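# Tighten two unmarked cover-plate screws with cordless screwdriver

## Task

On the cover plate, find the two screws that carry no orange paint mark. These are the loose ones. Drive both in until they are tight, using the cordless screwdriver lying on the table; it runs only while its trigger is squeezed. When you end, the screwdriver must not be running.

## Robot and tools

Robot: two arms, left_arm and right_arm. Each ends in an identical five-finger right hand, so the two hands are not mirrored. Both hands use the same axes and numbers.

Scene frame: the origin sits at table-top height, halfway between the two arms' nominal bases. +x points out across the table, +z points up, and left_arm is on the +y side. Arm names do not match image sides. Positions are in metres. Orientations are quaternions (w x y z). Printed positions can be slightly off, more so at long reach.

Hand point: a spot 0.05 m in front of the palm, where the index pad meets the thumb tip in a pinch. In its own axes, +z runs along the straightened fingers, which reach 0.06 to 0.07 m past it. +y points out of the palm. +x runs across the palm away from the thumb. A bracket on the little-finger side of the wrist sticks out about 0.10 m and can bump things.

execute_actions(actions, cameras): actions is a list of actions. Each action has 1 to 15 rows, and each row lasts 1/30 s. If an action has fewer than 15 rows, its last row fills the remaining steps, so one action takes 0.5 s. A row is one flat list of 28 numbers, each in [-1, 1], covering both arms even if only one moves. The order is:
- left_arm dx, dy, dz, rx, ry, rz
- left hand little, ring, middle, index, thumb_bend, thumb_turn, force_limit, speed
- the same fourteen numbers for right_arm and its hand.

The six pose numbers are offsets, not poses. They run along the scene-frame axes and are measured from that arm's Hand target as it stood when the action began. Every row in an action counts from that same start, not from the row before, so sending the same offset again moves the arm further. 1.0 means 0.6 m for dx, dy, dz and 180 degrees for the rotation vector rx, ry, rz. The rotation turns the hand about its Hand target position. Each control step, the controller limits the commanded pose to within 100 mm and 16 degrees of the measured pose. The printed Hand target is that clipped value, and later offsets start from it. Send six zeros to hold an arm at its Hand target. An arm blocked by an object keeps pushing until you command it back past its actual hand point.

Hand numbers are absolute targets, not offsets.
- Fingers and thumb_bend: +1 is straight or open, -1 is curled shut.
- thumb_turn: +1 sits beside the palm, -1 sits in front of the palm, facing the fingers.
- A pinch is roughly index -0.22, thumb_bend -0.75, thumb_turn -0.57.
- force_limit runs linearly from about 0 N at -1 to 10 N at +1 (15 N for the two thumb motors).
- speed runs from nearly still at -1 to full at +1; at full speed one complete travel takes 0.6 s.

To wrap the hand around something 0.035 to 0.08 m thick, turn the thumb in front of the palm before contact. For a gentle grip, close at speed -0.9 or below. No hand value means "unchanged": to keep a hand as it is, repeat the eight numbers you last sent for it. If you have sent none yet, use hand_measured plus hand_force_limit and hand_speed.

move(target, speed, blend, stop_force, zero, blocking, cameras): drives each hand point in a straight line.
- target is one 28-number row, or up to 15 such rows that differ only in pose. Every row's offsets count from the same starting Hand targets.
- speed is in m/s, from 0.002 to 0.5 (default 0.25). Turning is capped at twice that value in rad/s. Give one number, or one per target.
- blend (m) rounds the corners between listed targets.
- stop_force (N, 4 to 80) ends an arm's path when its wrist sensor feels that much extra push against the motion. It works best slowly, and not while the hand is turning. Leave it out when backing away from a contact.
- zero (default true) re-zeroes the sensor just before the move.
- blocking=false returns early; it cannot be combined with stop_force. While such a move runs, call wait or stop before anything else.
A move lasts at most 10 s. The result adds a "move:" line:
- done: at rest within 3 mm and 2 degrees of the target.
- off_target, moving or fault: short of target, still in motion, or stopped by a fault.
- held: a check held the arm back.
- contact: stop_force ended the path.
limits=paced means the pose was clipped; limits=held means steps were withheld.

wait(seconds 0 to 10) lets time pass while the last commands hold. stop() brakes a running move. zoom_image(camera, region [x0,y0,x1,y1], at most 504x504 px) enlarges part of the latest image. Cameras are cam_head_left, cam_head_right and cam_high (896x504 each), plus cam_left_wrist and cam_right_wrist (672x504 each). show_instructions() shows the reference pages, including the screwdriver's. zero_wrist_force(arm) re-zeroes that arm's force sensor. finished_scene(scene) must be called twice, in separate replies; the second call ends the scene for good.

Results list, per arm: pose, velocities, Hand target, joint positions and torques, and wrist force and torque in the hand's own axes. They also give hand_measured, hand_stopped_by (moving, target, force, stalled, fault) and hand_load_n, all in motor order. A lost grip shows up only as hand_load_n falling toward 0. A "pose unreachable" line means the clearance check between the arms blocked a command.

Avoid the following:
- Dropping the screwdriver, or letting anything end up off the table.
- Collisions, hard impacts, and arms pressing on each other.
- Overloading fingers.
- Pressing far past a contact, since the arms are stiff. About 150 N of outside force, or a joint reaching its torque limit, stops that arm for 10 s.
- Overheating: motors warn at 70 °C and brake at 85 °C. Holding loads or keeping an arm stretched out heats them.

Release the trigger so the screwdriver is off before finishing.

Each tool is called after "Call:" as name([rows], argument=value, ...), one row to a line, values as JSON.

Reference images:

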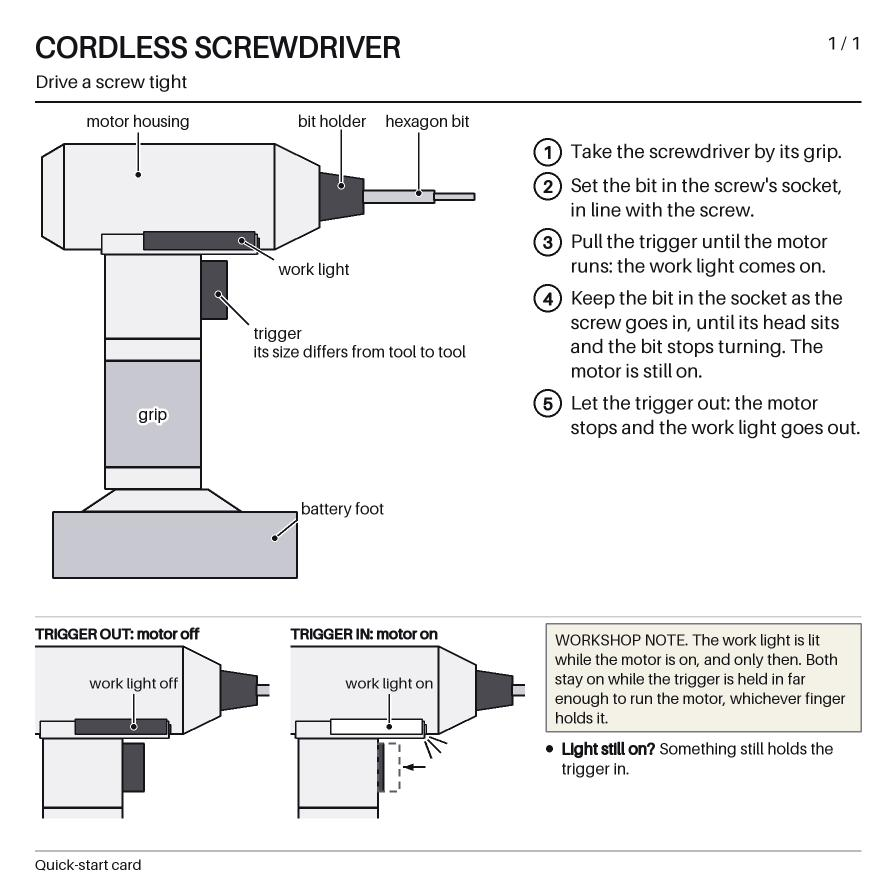

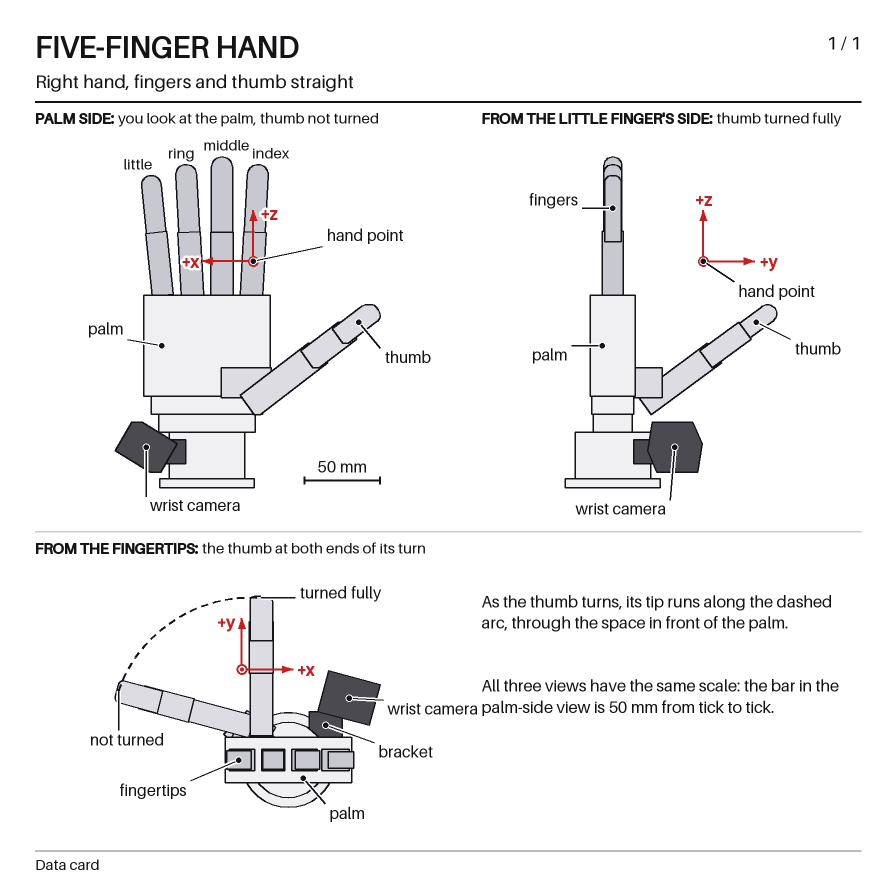

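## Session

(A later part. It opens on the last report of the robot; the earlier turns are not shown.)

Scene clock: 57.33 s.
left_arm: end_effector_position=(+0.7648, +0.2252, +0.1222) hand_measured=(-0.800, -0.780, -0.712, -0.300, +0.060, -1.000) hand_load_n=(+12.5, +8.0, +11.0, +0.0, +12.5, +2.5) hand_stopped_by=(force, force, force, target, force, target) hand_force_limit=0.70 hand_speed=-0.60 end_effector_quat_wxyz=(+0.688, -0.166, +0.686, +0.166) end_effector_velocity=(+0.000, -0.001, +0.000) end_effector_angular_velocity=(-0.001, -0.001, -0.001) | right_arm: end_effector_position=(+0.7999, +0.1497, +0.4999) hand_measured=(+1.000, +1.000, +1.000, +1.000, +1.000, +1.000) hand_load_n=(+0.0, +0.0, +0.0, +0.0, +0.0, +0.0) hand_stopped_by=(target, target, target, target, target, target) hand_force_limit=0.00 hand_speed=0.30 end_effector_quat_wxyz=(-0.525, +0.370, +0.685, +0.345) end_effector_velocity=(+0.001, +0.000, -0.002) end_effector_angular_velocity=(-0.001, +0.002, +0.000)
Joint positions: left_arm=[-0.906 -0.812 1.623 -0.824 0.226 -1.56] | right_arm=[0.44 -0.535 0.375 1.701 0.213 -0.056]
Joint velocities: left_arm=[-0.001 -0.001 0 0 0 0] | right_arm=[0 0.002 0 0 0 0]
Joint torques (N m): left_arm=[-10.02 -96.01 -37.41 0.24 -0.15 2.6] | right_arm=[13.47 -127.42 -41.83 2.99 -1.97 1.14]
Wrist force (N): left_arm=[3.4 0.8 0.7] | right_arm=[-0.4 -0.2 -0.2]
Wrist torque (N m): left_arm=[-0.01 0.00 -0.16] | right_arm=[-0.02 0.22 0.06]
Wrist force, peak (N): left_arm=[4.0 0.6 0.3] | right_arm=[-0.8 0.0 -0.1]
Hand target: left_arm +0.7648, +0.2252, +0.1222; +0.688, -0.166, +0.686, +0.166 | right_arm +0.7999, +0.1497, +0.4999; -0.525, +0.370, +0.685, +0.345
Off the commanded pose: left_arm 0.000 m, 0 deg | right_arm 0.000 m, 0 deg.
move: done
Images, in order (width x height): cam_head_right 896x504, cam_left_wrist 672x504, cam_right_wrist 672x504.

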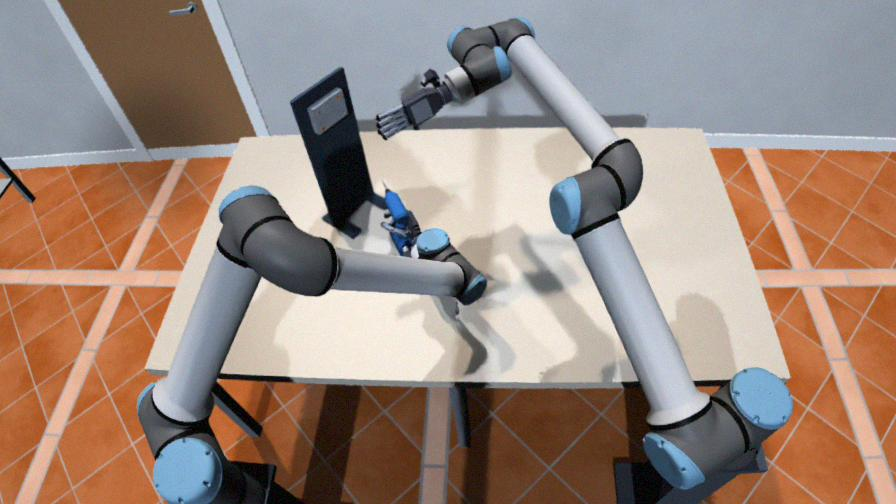

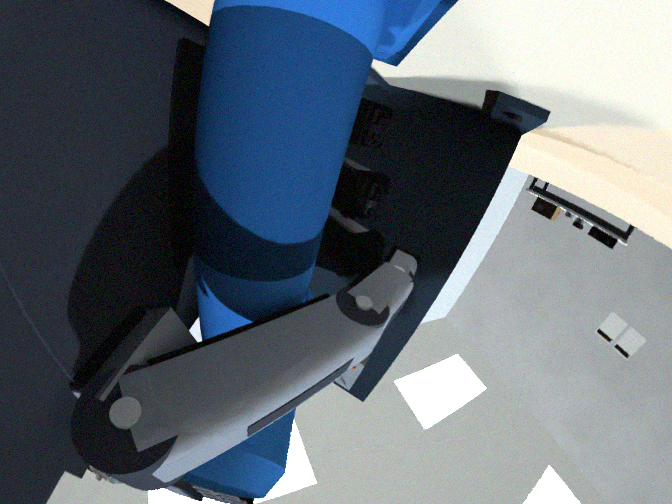

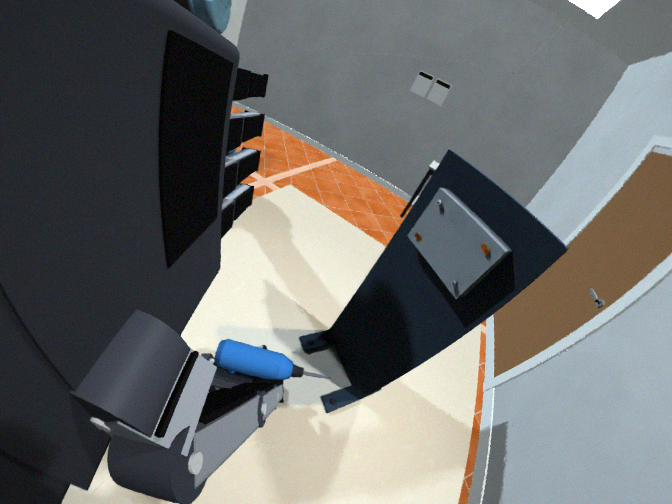

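Call:
move(target=[0,0,0.1,0,0,0,-1,-1,-1,-0.3,-1,-1,0.7,-0.6,0,0,0,0,0,0,1,1,1,1,1,1,0.0,0.3], speed=0.08, cameras=["cam_left_wrist","cam_right_wrist","cam_head_left"])

Call:
zoom_image(camera="cam_right_wrist", region=[150, 300, 350, 450])

Scene clock: 58.53 s.
left_arm: end_effector_position=(+0.7649, +0.2251, +0.1824) hand_measured=(-0.800, -0.780, -0.712, -0.300, +0.060, -1.000) hand_load_n=(+11.0, +6.5, +11.0, +0.0, +12.5, +2.0) hand_stopped_by=(force, force, force, target, force, target) hand_force_limit=0.70 hand_speed=-0.60 end_effector_quat_wxyz=(+0.688, -0.166, +0.686, +0.166) end_effector_velocity=(+0.000, -0.001, -0.002) end_effector_angular_velocity=(-0.001, -0.001, +0.000) | right_arm: end_effector_position=(+0.7999, +0.1497, +0.4999) hand_measured=(+1.000, +1.000, +1.000, +1.000, +1.000, +1.000) hand_load_n=(+0.0, +0.0, +0.0, +0.0, +0.0, +0.0) hand_stopped_by=(target, target, target, target, target, target) hand_force_limit=0.00 hand_speed=0.30 end_effector_quat_wxyz=(-0.525, +0.370, +0.685, +0.345) end_effector_velocity=(+0.001, +0.000, -0.002) end_effector_angular_velocity=(-0.001, +0.001, +0.000)
Joint positions: left_arm=[-0.906 -0.88 1.613 -0.744 0.226 -1.56] | right_arm=[0.44 -0.535 0.375 1.701 0.213 -0.056]
Joint velocities: left_arm=[0 0.003 0 -0.005 0 0] | right_arm=[0 0.002 0 -0.001 0 0]
Joint torques (N m): left_arm=[-4.15 -69.53 -37.78 -5.05 0.37 -3.6] | right_arm=[12.77 -126.77 -41.67 3.23 -1.84 1.04]
Wrist force (N): left_arm=[8.9 1.1 0.1] | right_arm=[-0.3 -0.1 0.0]
Wrist torque (N m): left_arm=[0.07 -0.21 0.18] | right_arm=[-0.01 0.18 0.07]
Wrist force, peak (N): left_arm=[10.4 0.7 -0.1] | right_arm=[-0.3 -0.6 -0.3]
Hand target: left_arm +0.7649, +0.2251, +0.1822; +0.688, -0.166, +0.686, +0.166 | right_arm +0.7999, +0.1497, +0.4999; -0.525, +0.370, +0.685, +0.345
Off the commanded pose: left_arm 0.000 m, 0 deg | right_arm 0.000 m, 0 deg.
move: done
Images, in order (width x height): cam_head_left 896x504, cam_left_wrist 672x504, cam_right_wrist 672x504.

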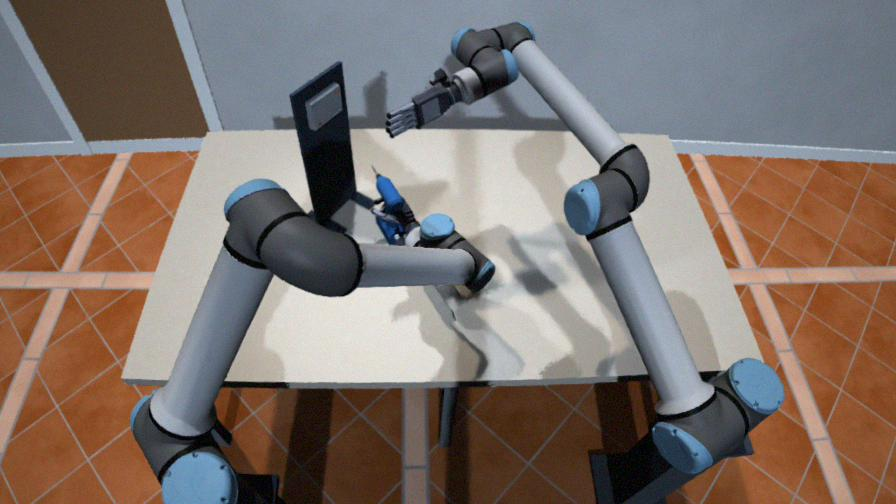

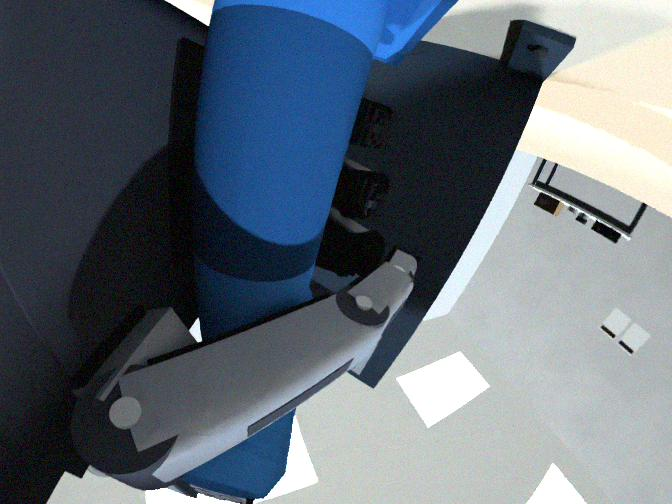

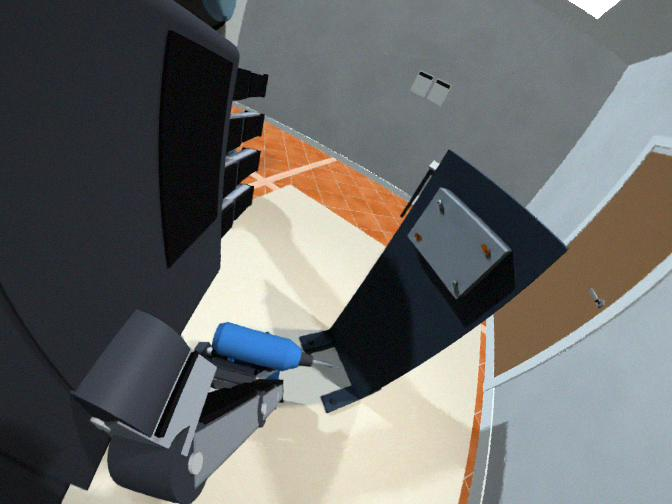

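Scaled by 2.520 from the camera's 672x504 image, which has a finer 960x720 frame.

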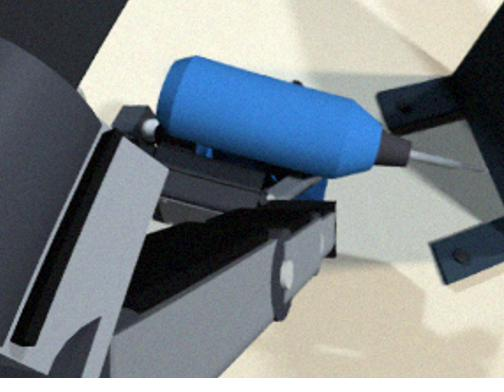

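Call:
execute_actions(actions=[])

Scene clock: 59.17 s.
left_arm: end_effector_position=(+0.7649, +0.2251, +0.1823) hand_measured=(-0.800, -0.780, -0.712, -0.300, +0.060, -1.000) hand_load_n=(+11.0, +6.5, +10.5, +0.0, +12.5, +2.0) hand_stopped_by=(force, force, force, target, force, target) hand_force_limit=0.70 hand_speed=-0.60 end_effector_quat_wxyz=(+0.688, -0.166, +0.686, +0.166) end_effector_velocity=(+0.000, -0.001, +0.000) end_effector_angular_velocity=(+0.001, +0.001, -0.001) | right_arm: end_effector_position=(+0.7999, +0.1497, +0.4999) hand_measured=(+1.000, +1.000, +1.000, +1.000, +1.000, +1.000) hand_load_n=(+0.0, +0.0, +0.0, +0.0, +0.0, +0.0) hand_stopped_by=(target, target, target, target, target, target) hand_force_limit=0.00 hand_speed=0.30 end_effector_quat_wxyz=(-0.525, +0.370, +0.685, +0.345) end_effector_velocity=(+0.000, +0.000, +0.001) end_effector_angular_velocity=(+0.000, +0.000, +0.000)
Joint positions: left_arm=[-0.906 -0.88 1.613 -0.745 0.226 -1.56] | right_arm=[0.44 -0.535 0.375 1.701 0.213 -0.056]
Joint velocities: left_arm=[-0.001 0 0 0 0 0.001] | right_arm=[0 -0.001 0 0 0 0]
Joint torques (N m): left_arm=[-2.61 -68.92 -23.98 -3.96 -1.18 -2.96] | right_arm=[14.32 -126.91 -41.91 3.21 -2.04 1.11]
Wrist force (N): left_arm=[8.6 0.6 0.3] | right_arm=[-0.4 0.2 0.0]
Wrist torque (N m): left_arm=[-0.02 -0.19 0.15] | right_arm=[0.03 0.21 0.08]
Wrist force, peak (N): left_arm=[8.8 0.9 0.0] | right_arm=[-0.5 0.1 -0.5]
Hand target: left_arm +0.7649, +0.2251, +0.1822; +0.688, -0.166, +0.686, +0.166 | right_arm +0.7999, +0.1497, +0.4999; -0.525, +0.370, +0.685, +0.345
Off the commanded pose: left_arm 0.000 m, 0 deg | right_arm 0.000 m, 0 deg.

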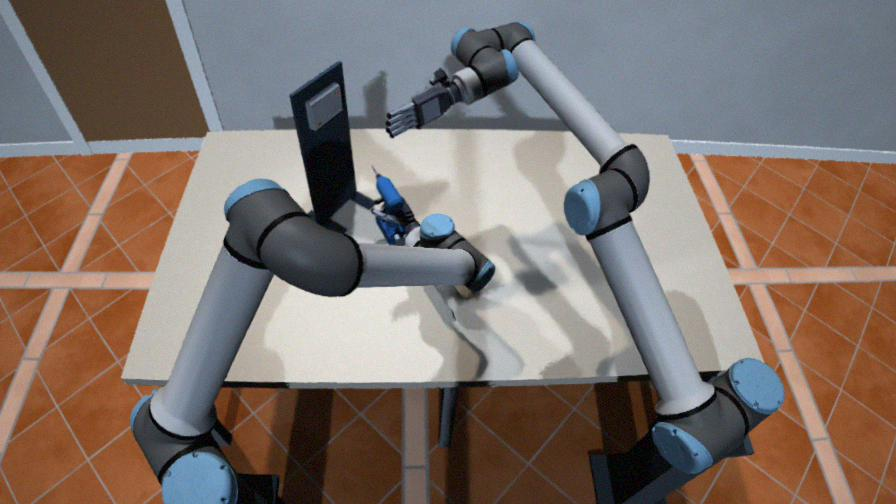

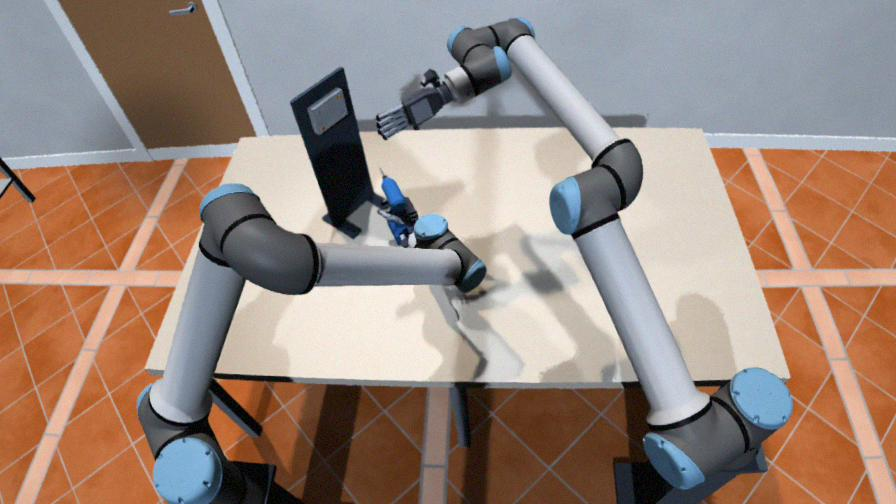

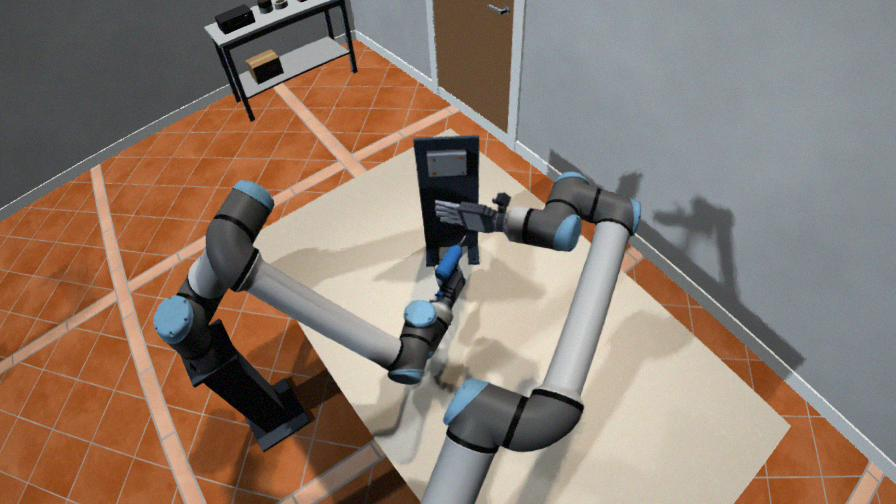

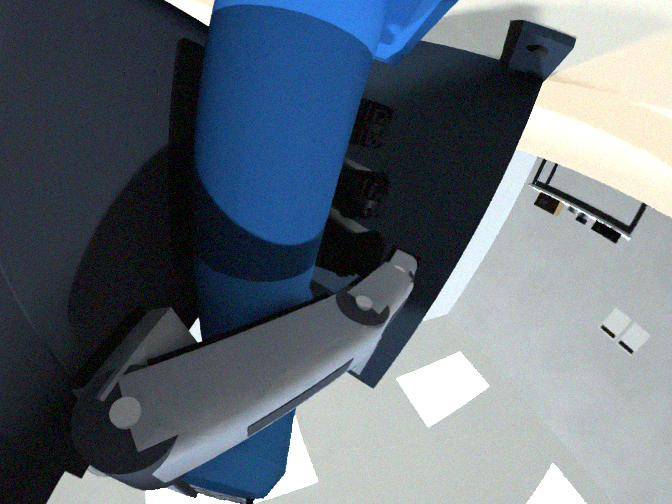

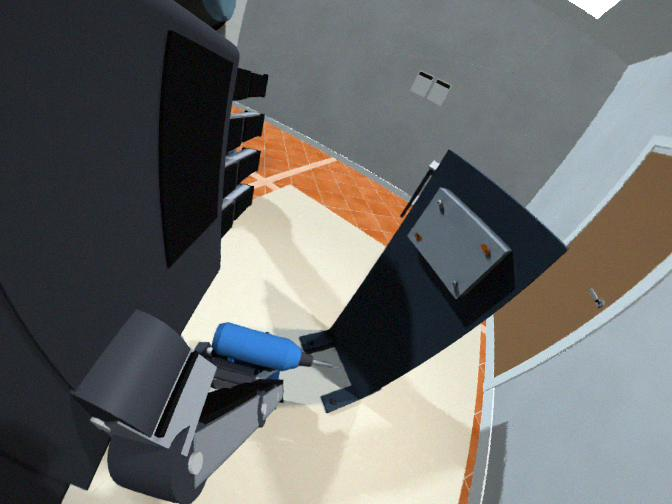

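Call:
move(target=[-0.183,0.045,0.297,0,0,0.128,-1,-1,-1,-0.3,-1,-1,0.7,-0.6,0,0,0,0,0,0,1,1,1,1,1,1,0.0,0.3], speed=0.12)

Scene clock: 61.77 s.
left_arm: end_effector_position=(+0.6552, +0.2517, +0.3606) hand_measured=(-0.800, -0.780, -0.712, -0.300, +0.060, -1.000) hand_load_n=(+11.0, +6.5, +11.0, +0.0, +12.5, +2.0) hand_stopped_by=(force, force, force, target, force, target) hand_force_limit=0.70 hand_speed=-0.60 end_effector_quat_wxyz=(+0.641, -0.300, +0.639, +0.300) end_effector_velocity=(+0.000, +0.000, +0.000) end_effector_angular_velocity=(-0.001, +0.000, +0.002) | right_arm: end_effector_position=(+0.7999, +0.1497, +0.4999) hand_measured=(+1.000, +1.000, +1.000, +1.000, +1.000, +1.000) hand_load_n=(+0.0, +0.0, +0.0, +0.0, +0.0, +0.0) hand_stopped_by=(target, target, target, target, target, target) hand_force_limit=0.00 hand_speed=0.30 end_effector_quat_wxyz=(-0.525, +0.370, +0.685, +0.345) end_effector_velocity=(+0.000, +0.000, +0.001) end_effector_angular_velocity=(+0.000, +0.000, +0.000)
Joint positions: left_arm=[-0.96 -1.03 1.496 -0.455 -0.231 -1.583] | right_arm=[0.44 -0.535 0.375 1.701 0.213 -0.056]
Joint velocities: left_arm=[0 -0.001 0 -0.001 -0.002 0] | right_arm=[0 -0.001 0 0.001 0 0]
Joint torques (N m): left_arm=[11.71 -62.56 -29.82 -2.09 -0.35 0.22] | right_arm=[13.06 -126.45 -42.24 3.45 -1.89 0.99]
Wrist force (N): left_arm=[8.8 1.0 0.4] | right_arm=[-0.2 -0.2 -0.5]
Wrist torque (N m): left_arm=[0.04 -0.22 0.19] | right_arm=[0.00 0.20 0.08]
Wrist force, peak (N): left_arm=[11.3 0.5 1.1] | right_arm=[-0.7 0.0 -0.5]
Hand target: left_arm +0.6552, +0.2518, +0.3605; +0.641, -0.300, +0.639, +0.300 | right_arm +0.7999, +0.1497, +0.4999; -0.525, +0.370, +0.685, +0.345
Off the commanded pose: left_arm 0.000 m, 0 deg | right_arm 0.000 m, 0 deg.
move: done

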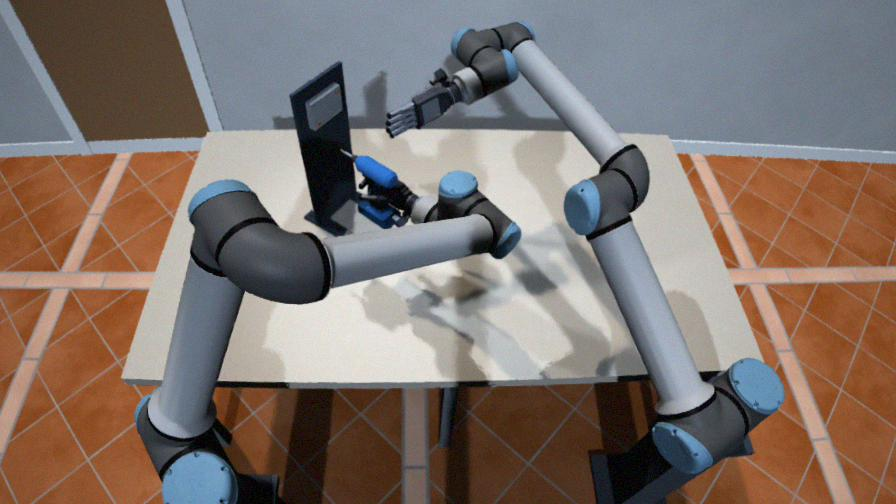

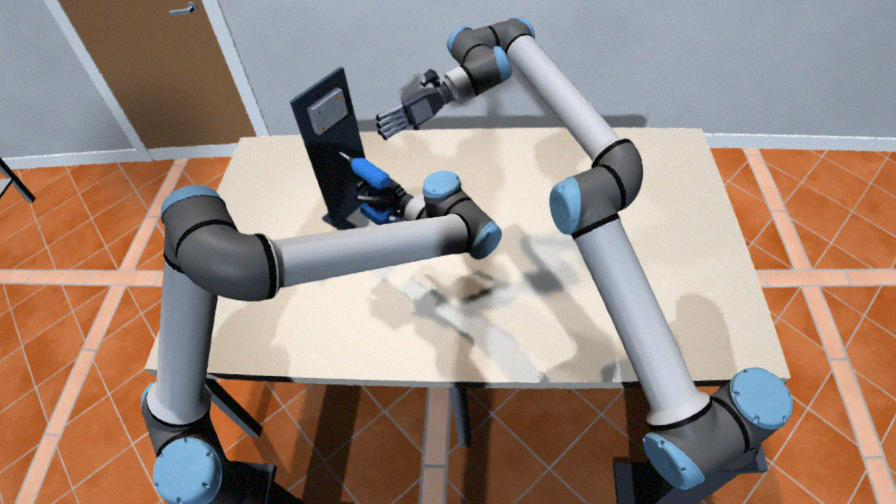

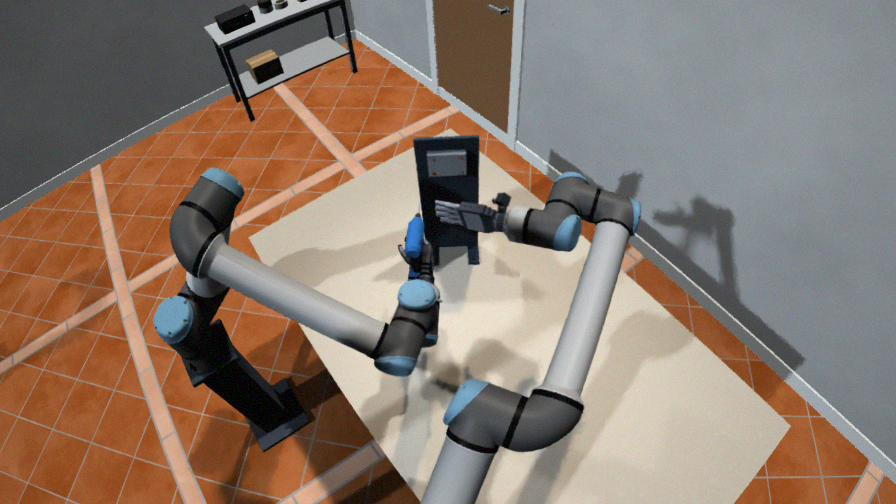

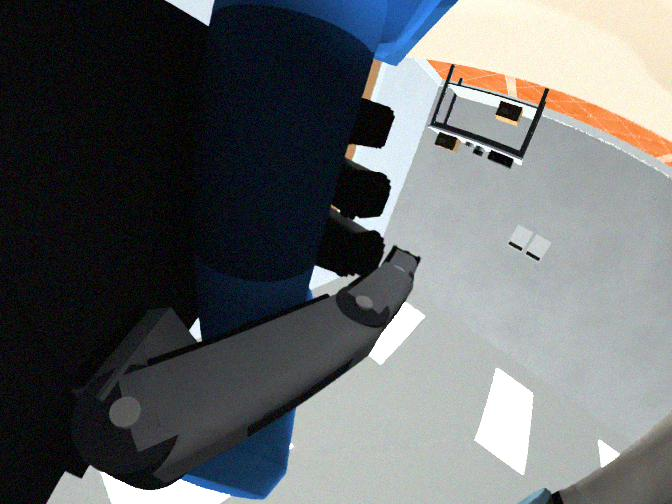

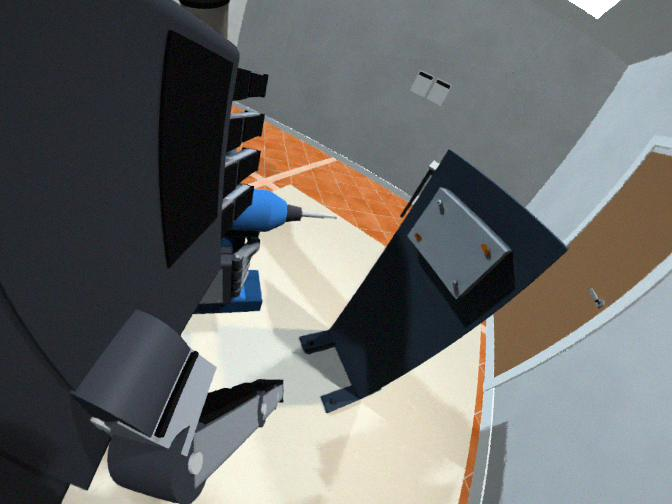

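Call:
zoom_image(camera="cam_high", region=[390, 130, 500, 280])

Call:
zoom_image(camera="cam_head_right", region=[280, 60, 440, 240])

Call:
zoom_image(camera="cam_right_wrist", region=[220, 140, 580, 410])

Scaled by 3.360.

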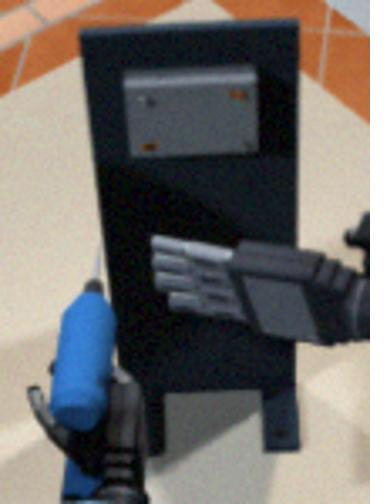

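Scaled by 2.800.

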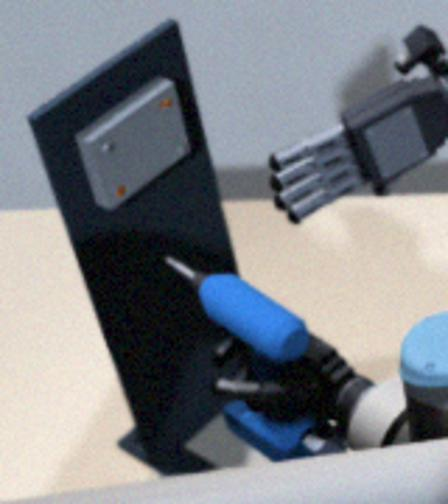

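Scaled by 1.400 from the camera's 672x504 image, which has a finer 960x720 frame.

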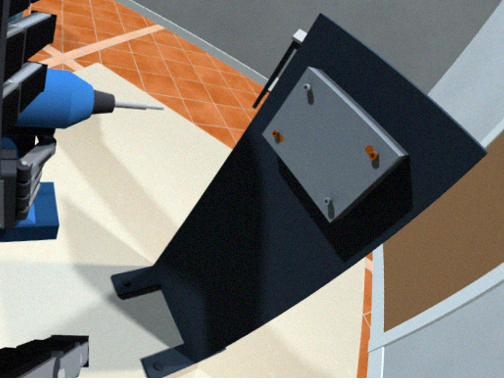

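Call:
move(target=[0.064,-0.053,0.08,0,0,0,-1,-1,-1,-0.3,-1,-1,0.7,-0.6,0,0,0,0,0,0,1,1,1,1,1,1,0.0,0.3], speed=0.12, cameras=["cam_high","cam_right_wrist","cam_head_right"])

Call:
zoom_image(camera="cam_high", region=[390, 130, 500, 280])

Call:
zoom_image(camera="cam_right_wrist", region=[220, 140, 580, 410])

Scene clock: 64.23 s.
left_arm: end_effector_position=(+0.6937, +0.2200, +0.4082) hand_measured=(-0.800, -0.780, -0.712, -0.300, +0.060, -1.000) hand_load_n=(+11.0, +6.5, +11.0, +0.0, +12.0, +2.0) hand_stopped_by=(force, force, force, target, force, target) hand_force_limit=0.70 hand_speed=-0.60 end_effector_quat_wxyz=(+0.641, -0.300, +0.639, +0.300) end_effector_velocity=(-0.001, -0.001, +0.000) end_effector_angular_velocity=(+0.000, +0.000, +0.000) | right_arm: end_effector_position=(+0.7999, +0.1497, +0.4999) hand_measured=(+1.000, +1.000, +1.000, +1.000, +1.000, +1.000) hand_load_n=(+0.0, +0.0, +0.0, +0.0, +0.0, +0.0) hand_stopped_by=(target, target, target, target, target, target) hand_force_limit=0.00 hand_speed=0.30 end_effector_quat_wxyz=(-0.525, +0.370, +0.685, +0.345) end_effector_velocity=(+0.000, +0.000, +0.000) end_effector_angular_velocity=(+0.000, -0.001, +0.000)
Joint positions: left_arm=[-0.947 -0.983 1.33 -0.334 -0.218 -1.584] | right_arm=[0.44 -0.535 0.375 1.701 0.213 -0.056]
Joint velocities: left_arm=[-0.001 0 0 -0.002 -0.001 0.001] | right_arm=[0 0 0 -0.001 0 0]
Joint torques (N m): left_arm=[-11.41 -103.91 -40.91 -2.96 -2.31 3.24] | right_arm=[13.52 -126.26 -41.8 3.34 -1.9 0.94]
Wrist force (N): left_arm=[8.1 1.1 0.0] | right_arm=[-0.4 0.2 -0.3]
Wrist torque (N m): left_arm=[0.07 -0.10 0.14] | right_arm=[0.04 0.22 0.07]
Wrist force, peak (N): left_arm=[10.7 3.0 0.3] | right_arm=[-0.8 -0.3 -0.1]
Hand target: left_arm +0.6936, +0.2199, +0.4084; +0.641, -0.300, +0.639, +0.300 | right_arm +0.7999, +0.1497, +0.4999; -0.525, +0.370, +0.685, +0.345
Off the commanded pose: left_arm 0.000 m, 0 deg | right_arm 0.000 m, 0 deg.
move: done
Images, in order (width x height): cam_head_right 896x504, cam_high 896x504, cam_right_wrist 672x504.

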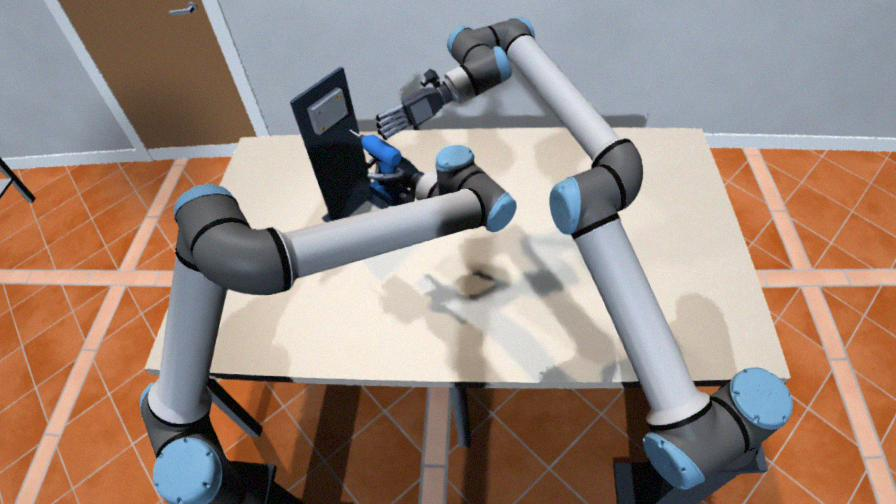

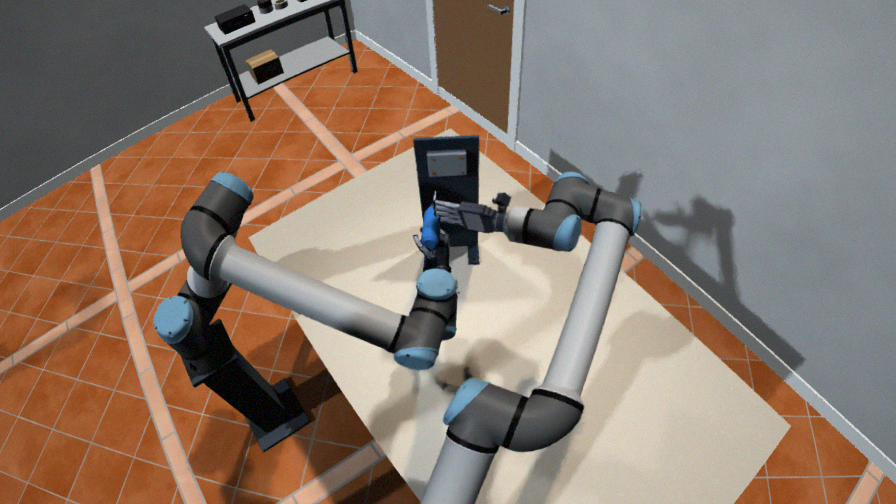

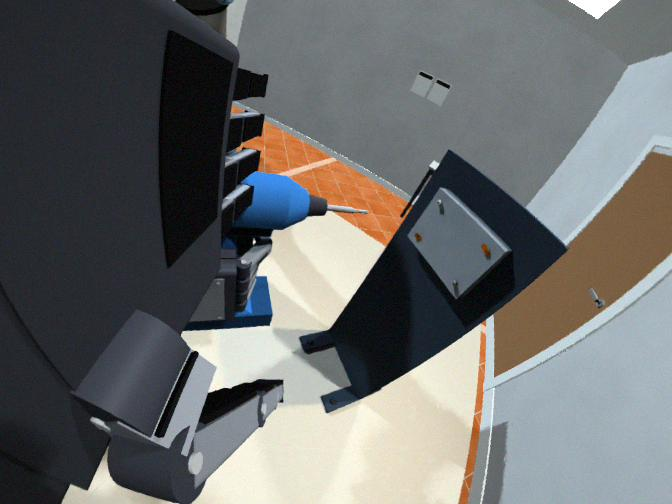

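Scaled by 3.360.

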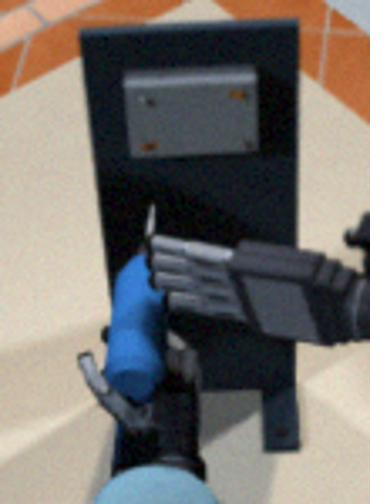

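Scaled by 1.400 from the camera's 672x504 image, which has a finer 960x720 frame.

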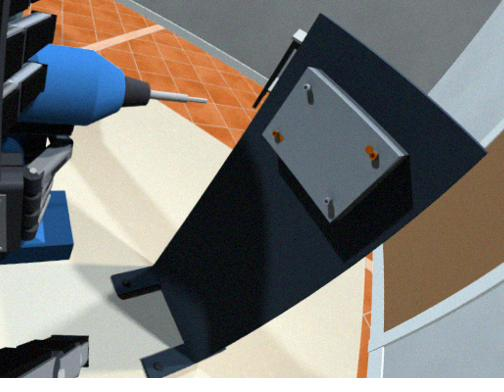

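Call:
move(target=[0.0533,0.064,0,0,0,0,-1,-1,-1,-0.3,-1,-1,0.7,-0.6,0,0,0,0,0,0,1,1,1,1,1,1,0.0,0.3], speed=0.06, stop_force=10, cameras=["cam_high","cam_right_wrist","cam_head_right","cam_head_left"])

Call:
zoom_image(camera="cam_high", region=[390, 130, 500, 280])

Call:
zoom_image(camera="cam_right_wrist", region=[320, 140, 580, 335])

Call:
zoom_image(camera="cam_head_left", region=[270, 60, 430, 240])

Call:
zoom_image(camera="cam_head_right", region=[270, 60, 430, 240])

Scene clock: 66.63 s.
left_arm: end_effector_position=(+0.7257, +0.2583, +0.4084) hand_measured=(-0.800, -0.780, -0.712, -0.300, +0.060, -1.000) hand_load_n=(+10.5, +6.0, +10.5, +0.0, +12.5, +2.0) hand_stopped_by=(force, force, force, target, force, target) hand_force_limit=0.70 hand_speed=-0.60 end_effector_quat_wxyz=(+0.641, -0.300, +0.639, +0.300) end_effector_velocity=(-0.001, -0.001, +0.000) end_effector_angular_velocity=(+0.000, +0.000, -0.002) | right_arm: end_effector_position=(+0.7999, +0.1497, +0.4999) hand_measured=(+1.000, +1.000, +1.000, +1.000, +1.000, +1.000) hand_load_n=(+0.0, +0.0, +0.0, +0.0, +0.0, +0.0) hand_stopped_by=(target, target, target, target, target, target) hand_force_limit=0.00 hand_speed=0.30 end_effector_quat_wxyz=(-0.525, +0.370, +0.685, +0.345) end_effector_velocity=(+0.000, +0.000, +0.000) end_effector_angular_velocity=(+0.000, +0.001, +0.000)
Joint positions: left_arm=[-0.891 -0.982 1.327 -0.328 -0.162 -1.588] | right_arm=[0.44 -0.535 0.375 1.701 0.213 -0.056]
Joint velocities: left_arm=[-0.002 0 0 0 0 0.001] | right_arm=[0 0 0 0.001 0 0]
Joint torques (N m): left_arm=[-14.84 -69.31 -47.83 2.75 -2.17 -2.69] | right_arm=[13.37 -126.37 -41.8 3.53 -1.95 1.02]
Wrist force (N): left_arm=[8.2 1.1 0.0] | right_arm=[-0.5 -0.3 0.1]
Wrist torque (N m): left_arm=[0.07 -0.11 0.15] | right_arm=[-0.05 0.23 0.05]
Wrist force, peak (N): left_arm=[8.7 0.6 0.0] | right_arm=[-0.7 -0.2 -0.2]
Hand target: left_arm +0.7257, +0.2583, +0.4084; +0.641, -0.300, +0.639, +0.300 | right_arm +0.7999, +0.1497, +0.4999; -0.525, +0.370, +0.685, +0.345
Off the commanded pose: left_arm 0.000 m, 0 deg | right_arm 0.000 m, 0 deg.
move: done
Images, in order (width x height): cam_head_left 896x504, cam_head_right 896x504, cam_high 896x504, cam_right_wrist 672x504.

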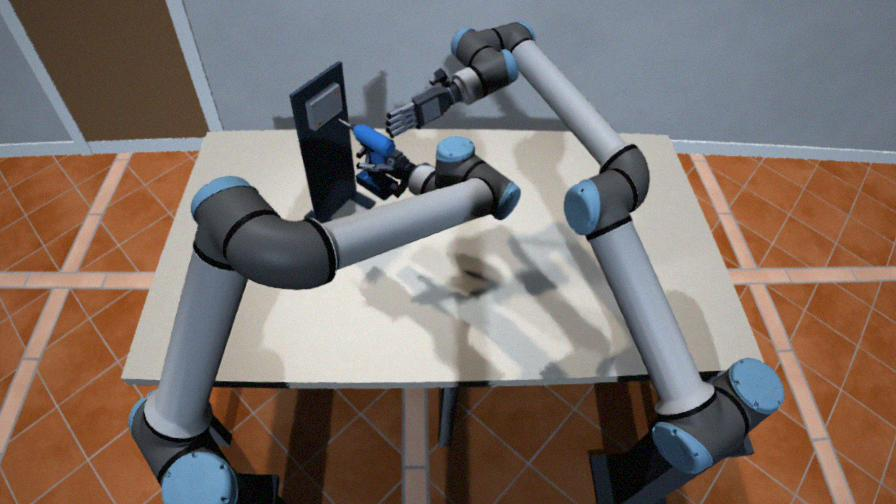

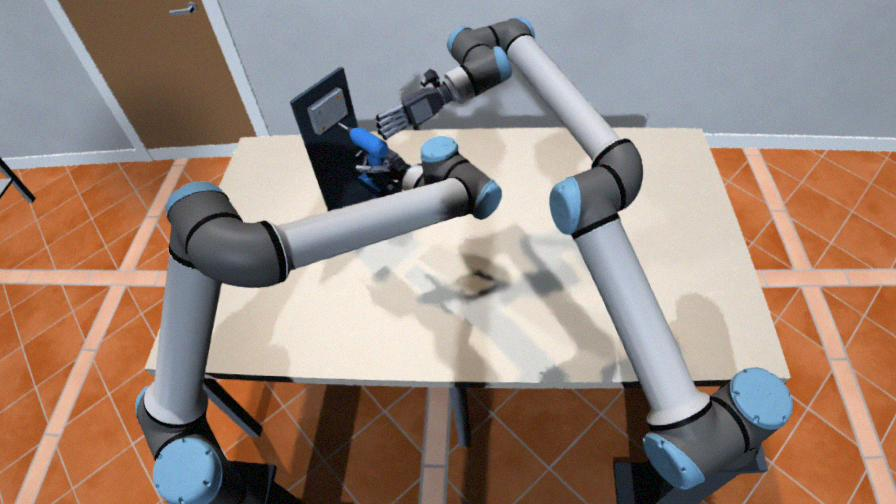

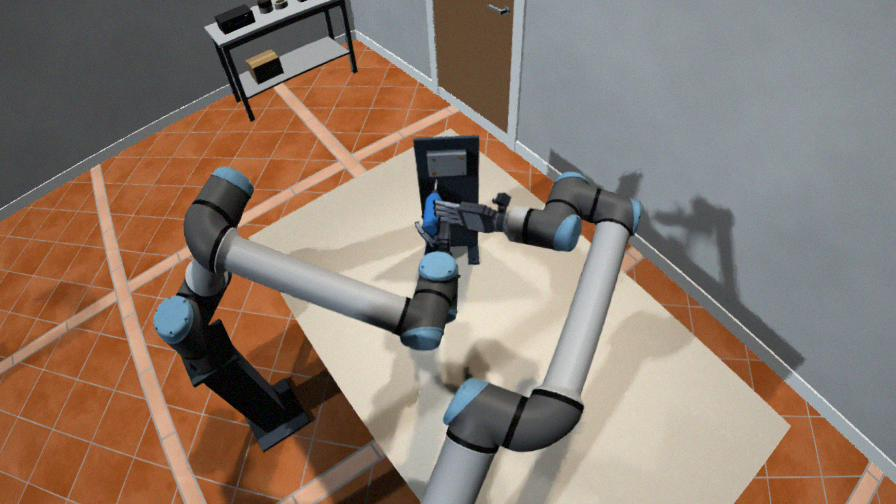

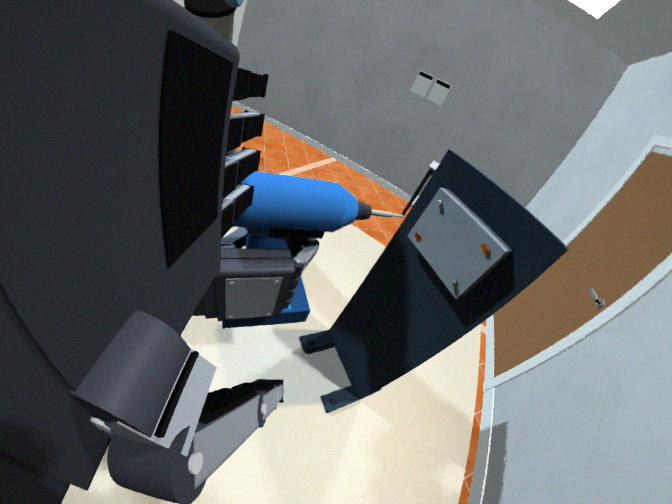

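Scaled by 3.360.

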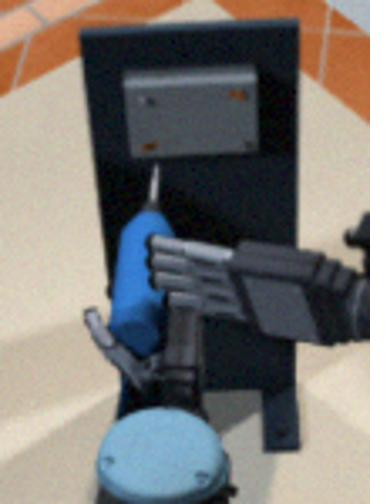

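Scaled by 1.938 from the camera's 672x504 image, which has a finer 960x720 frame.

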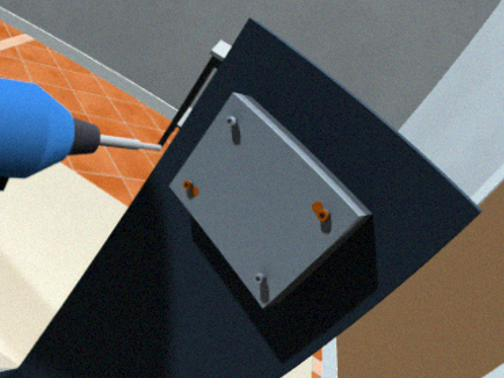

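Scaled by 2.800.

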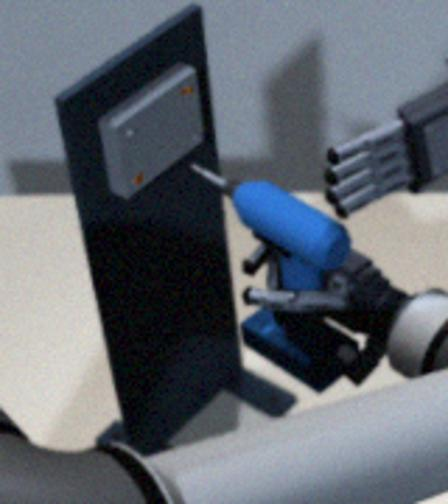

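Scaled by 2.800.

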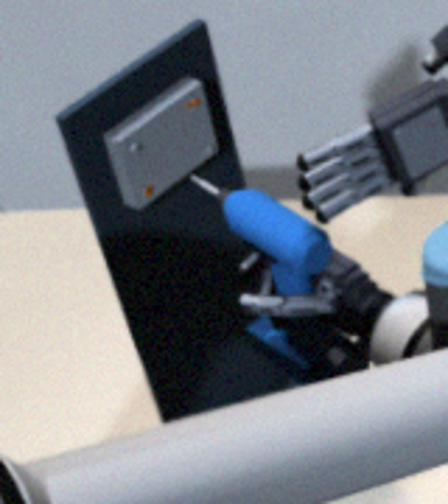

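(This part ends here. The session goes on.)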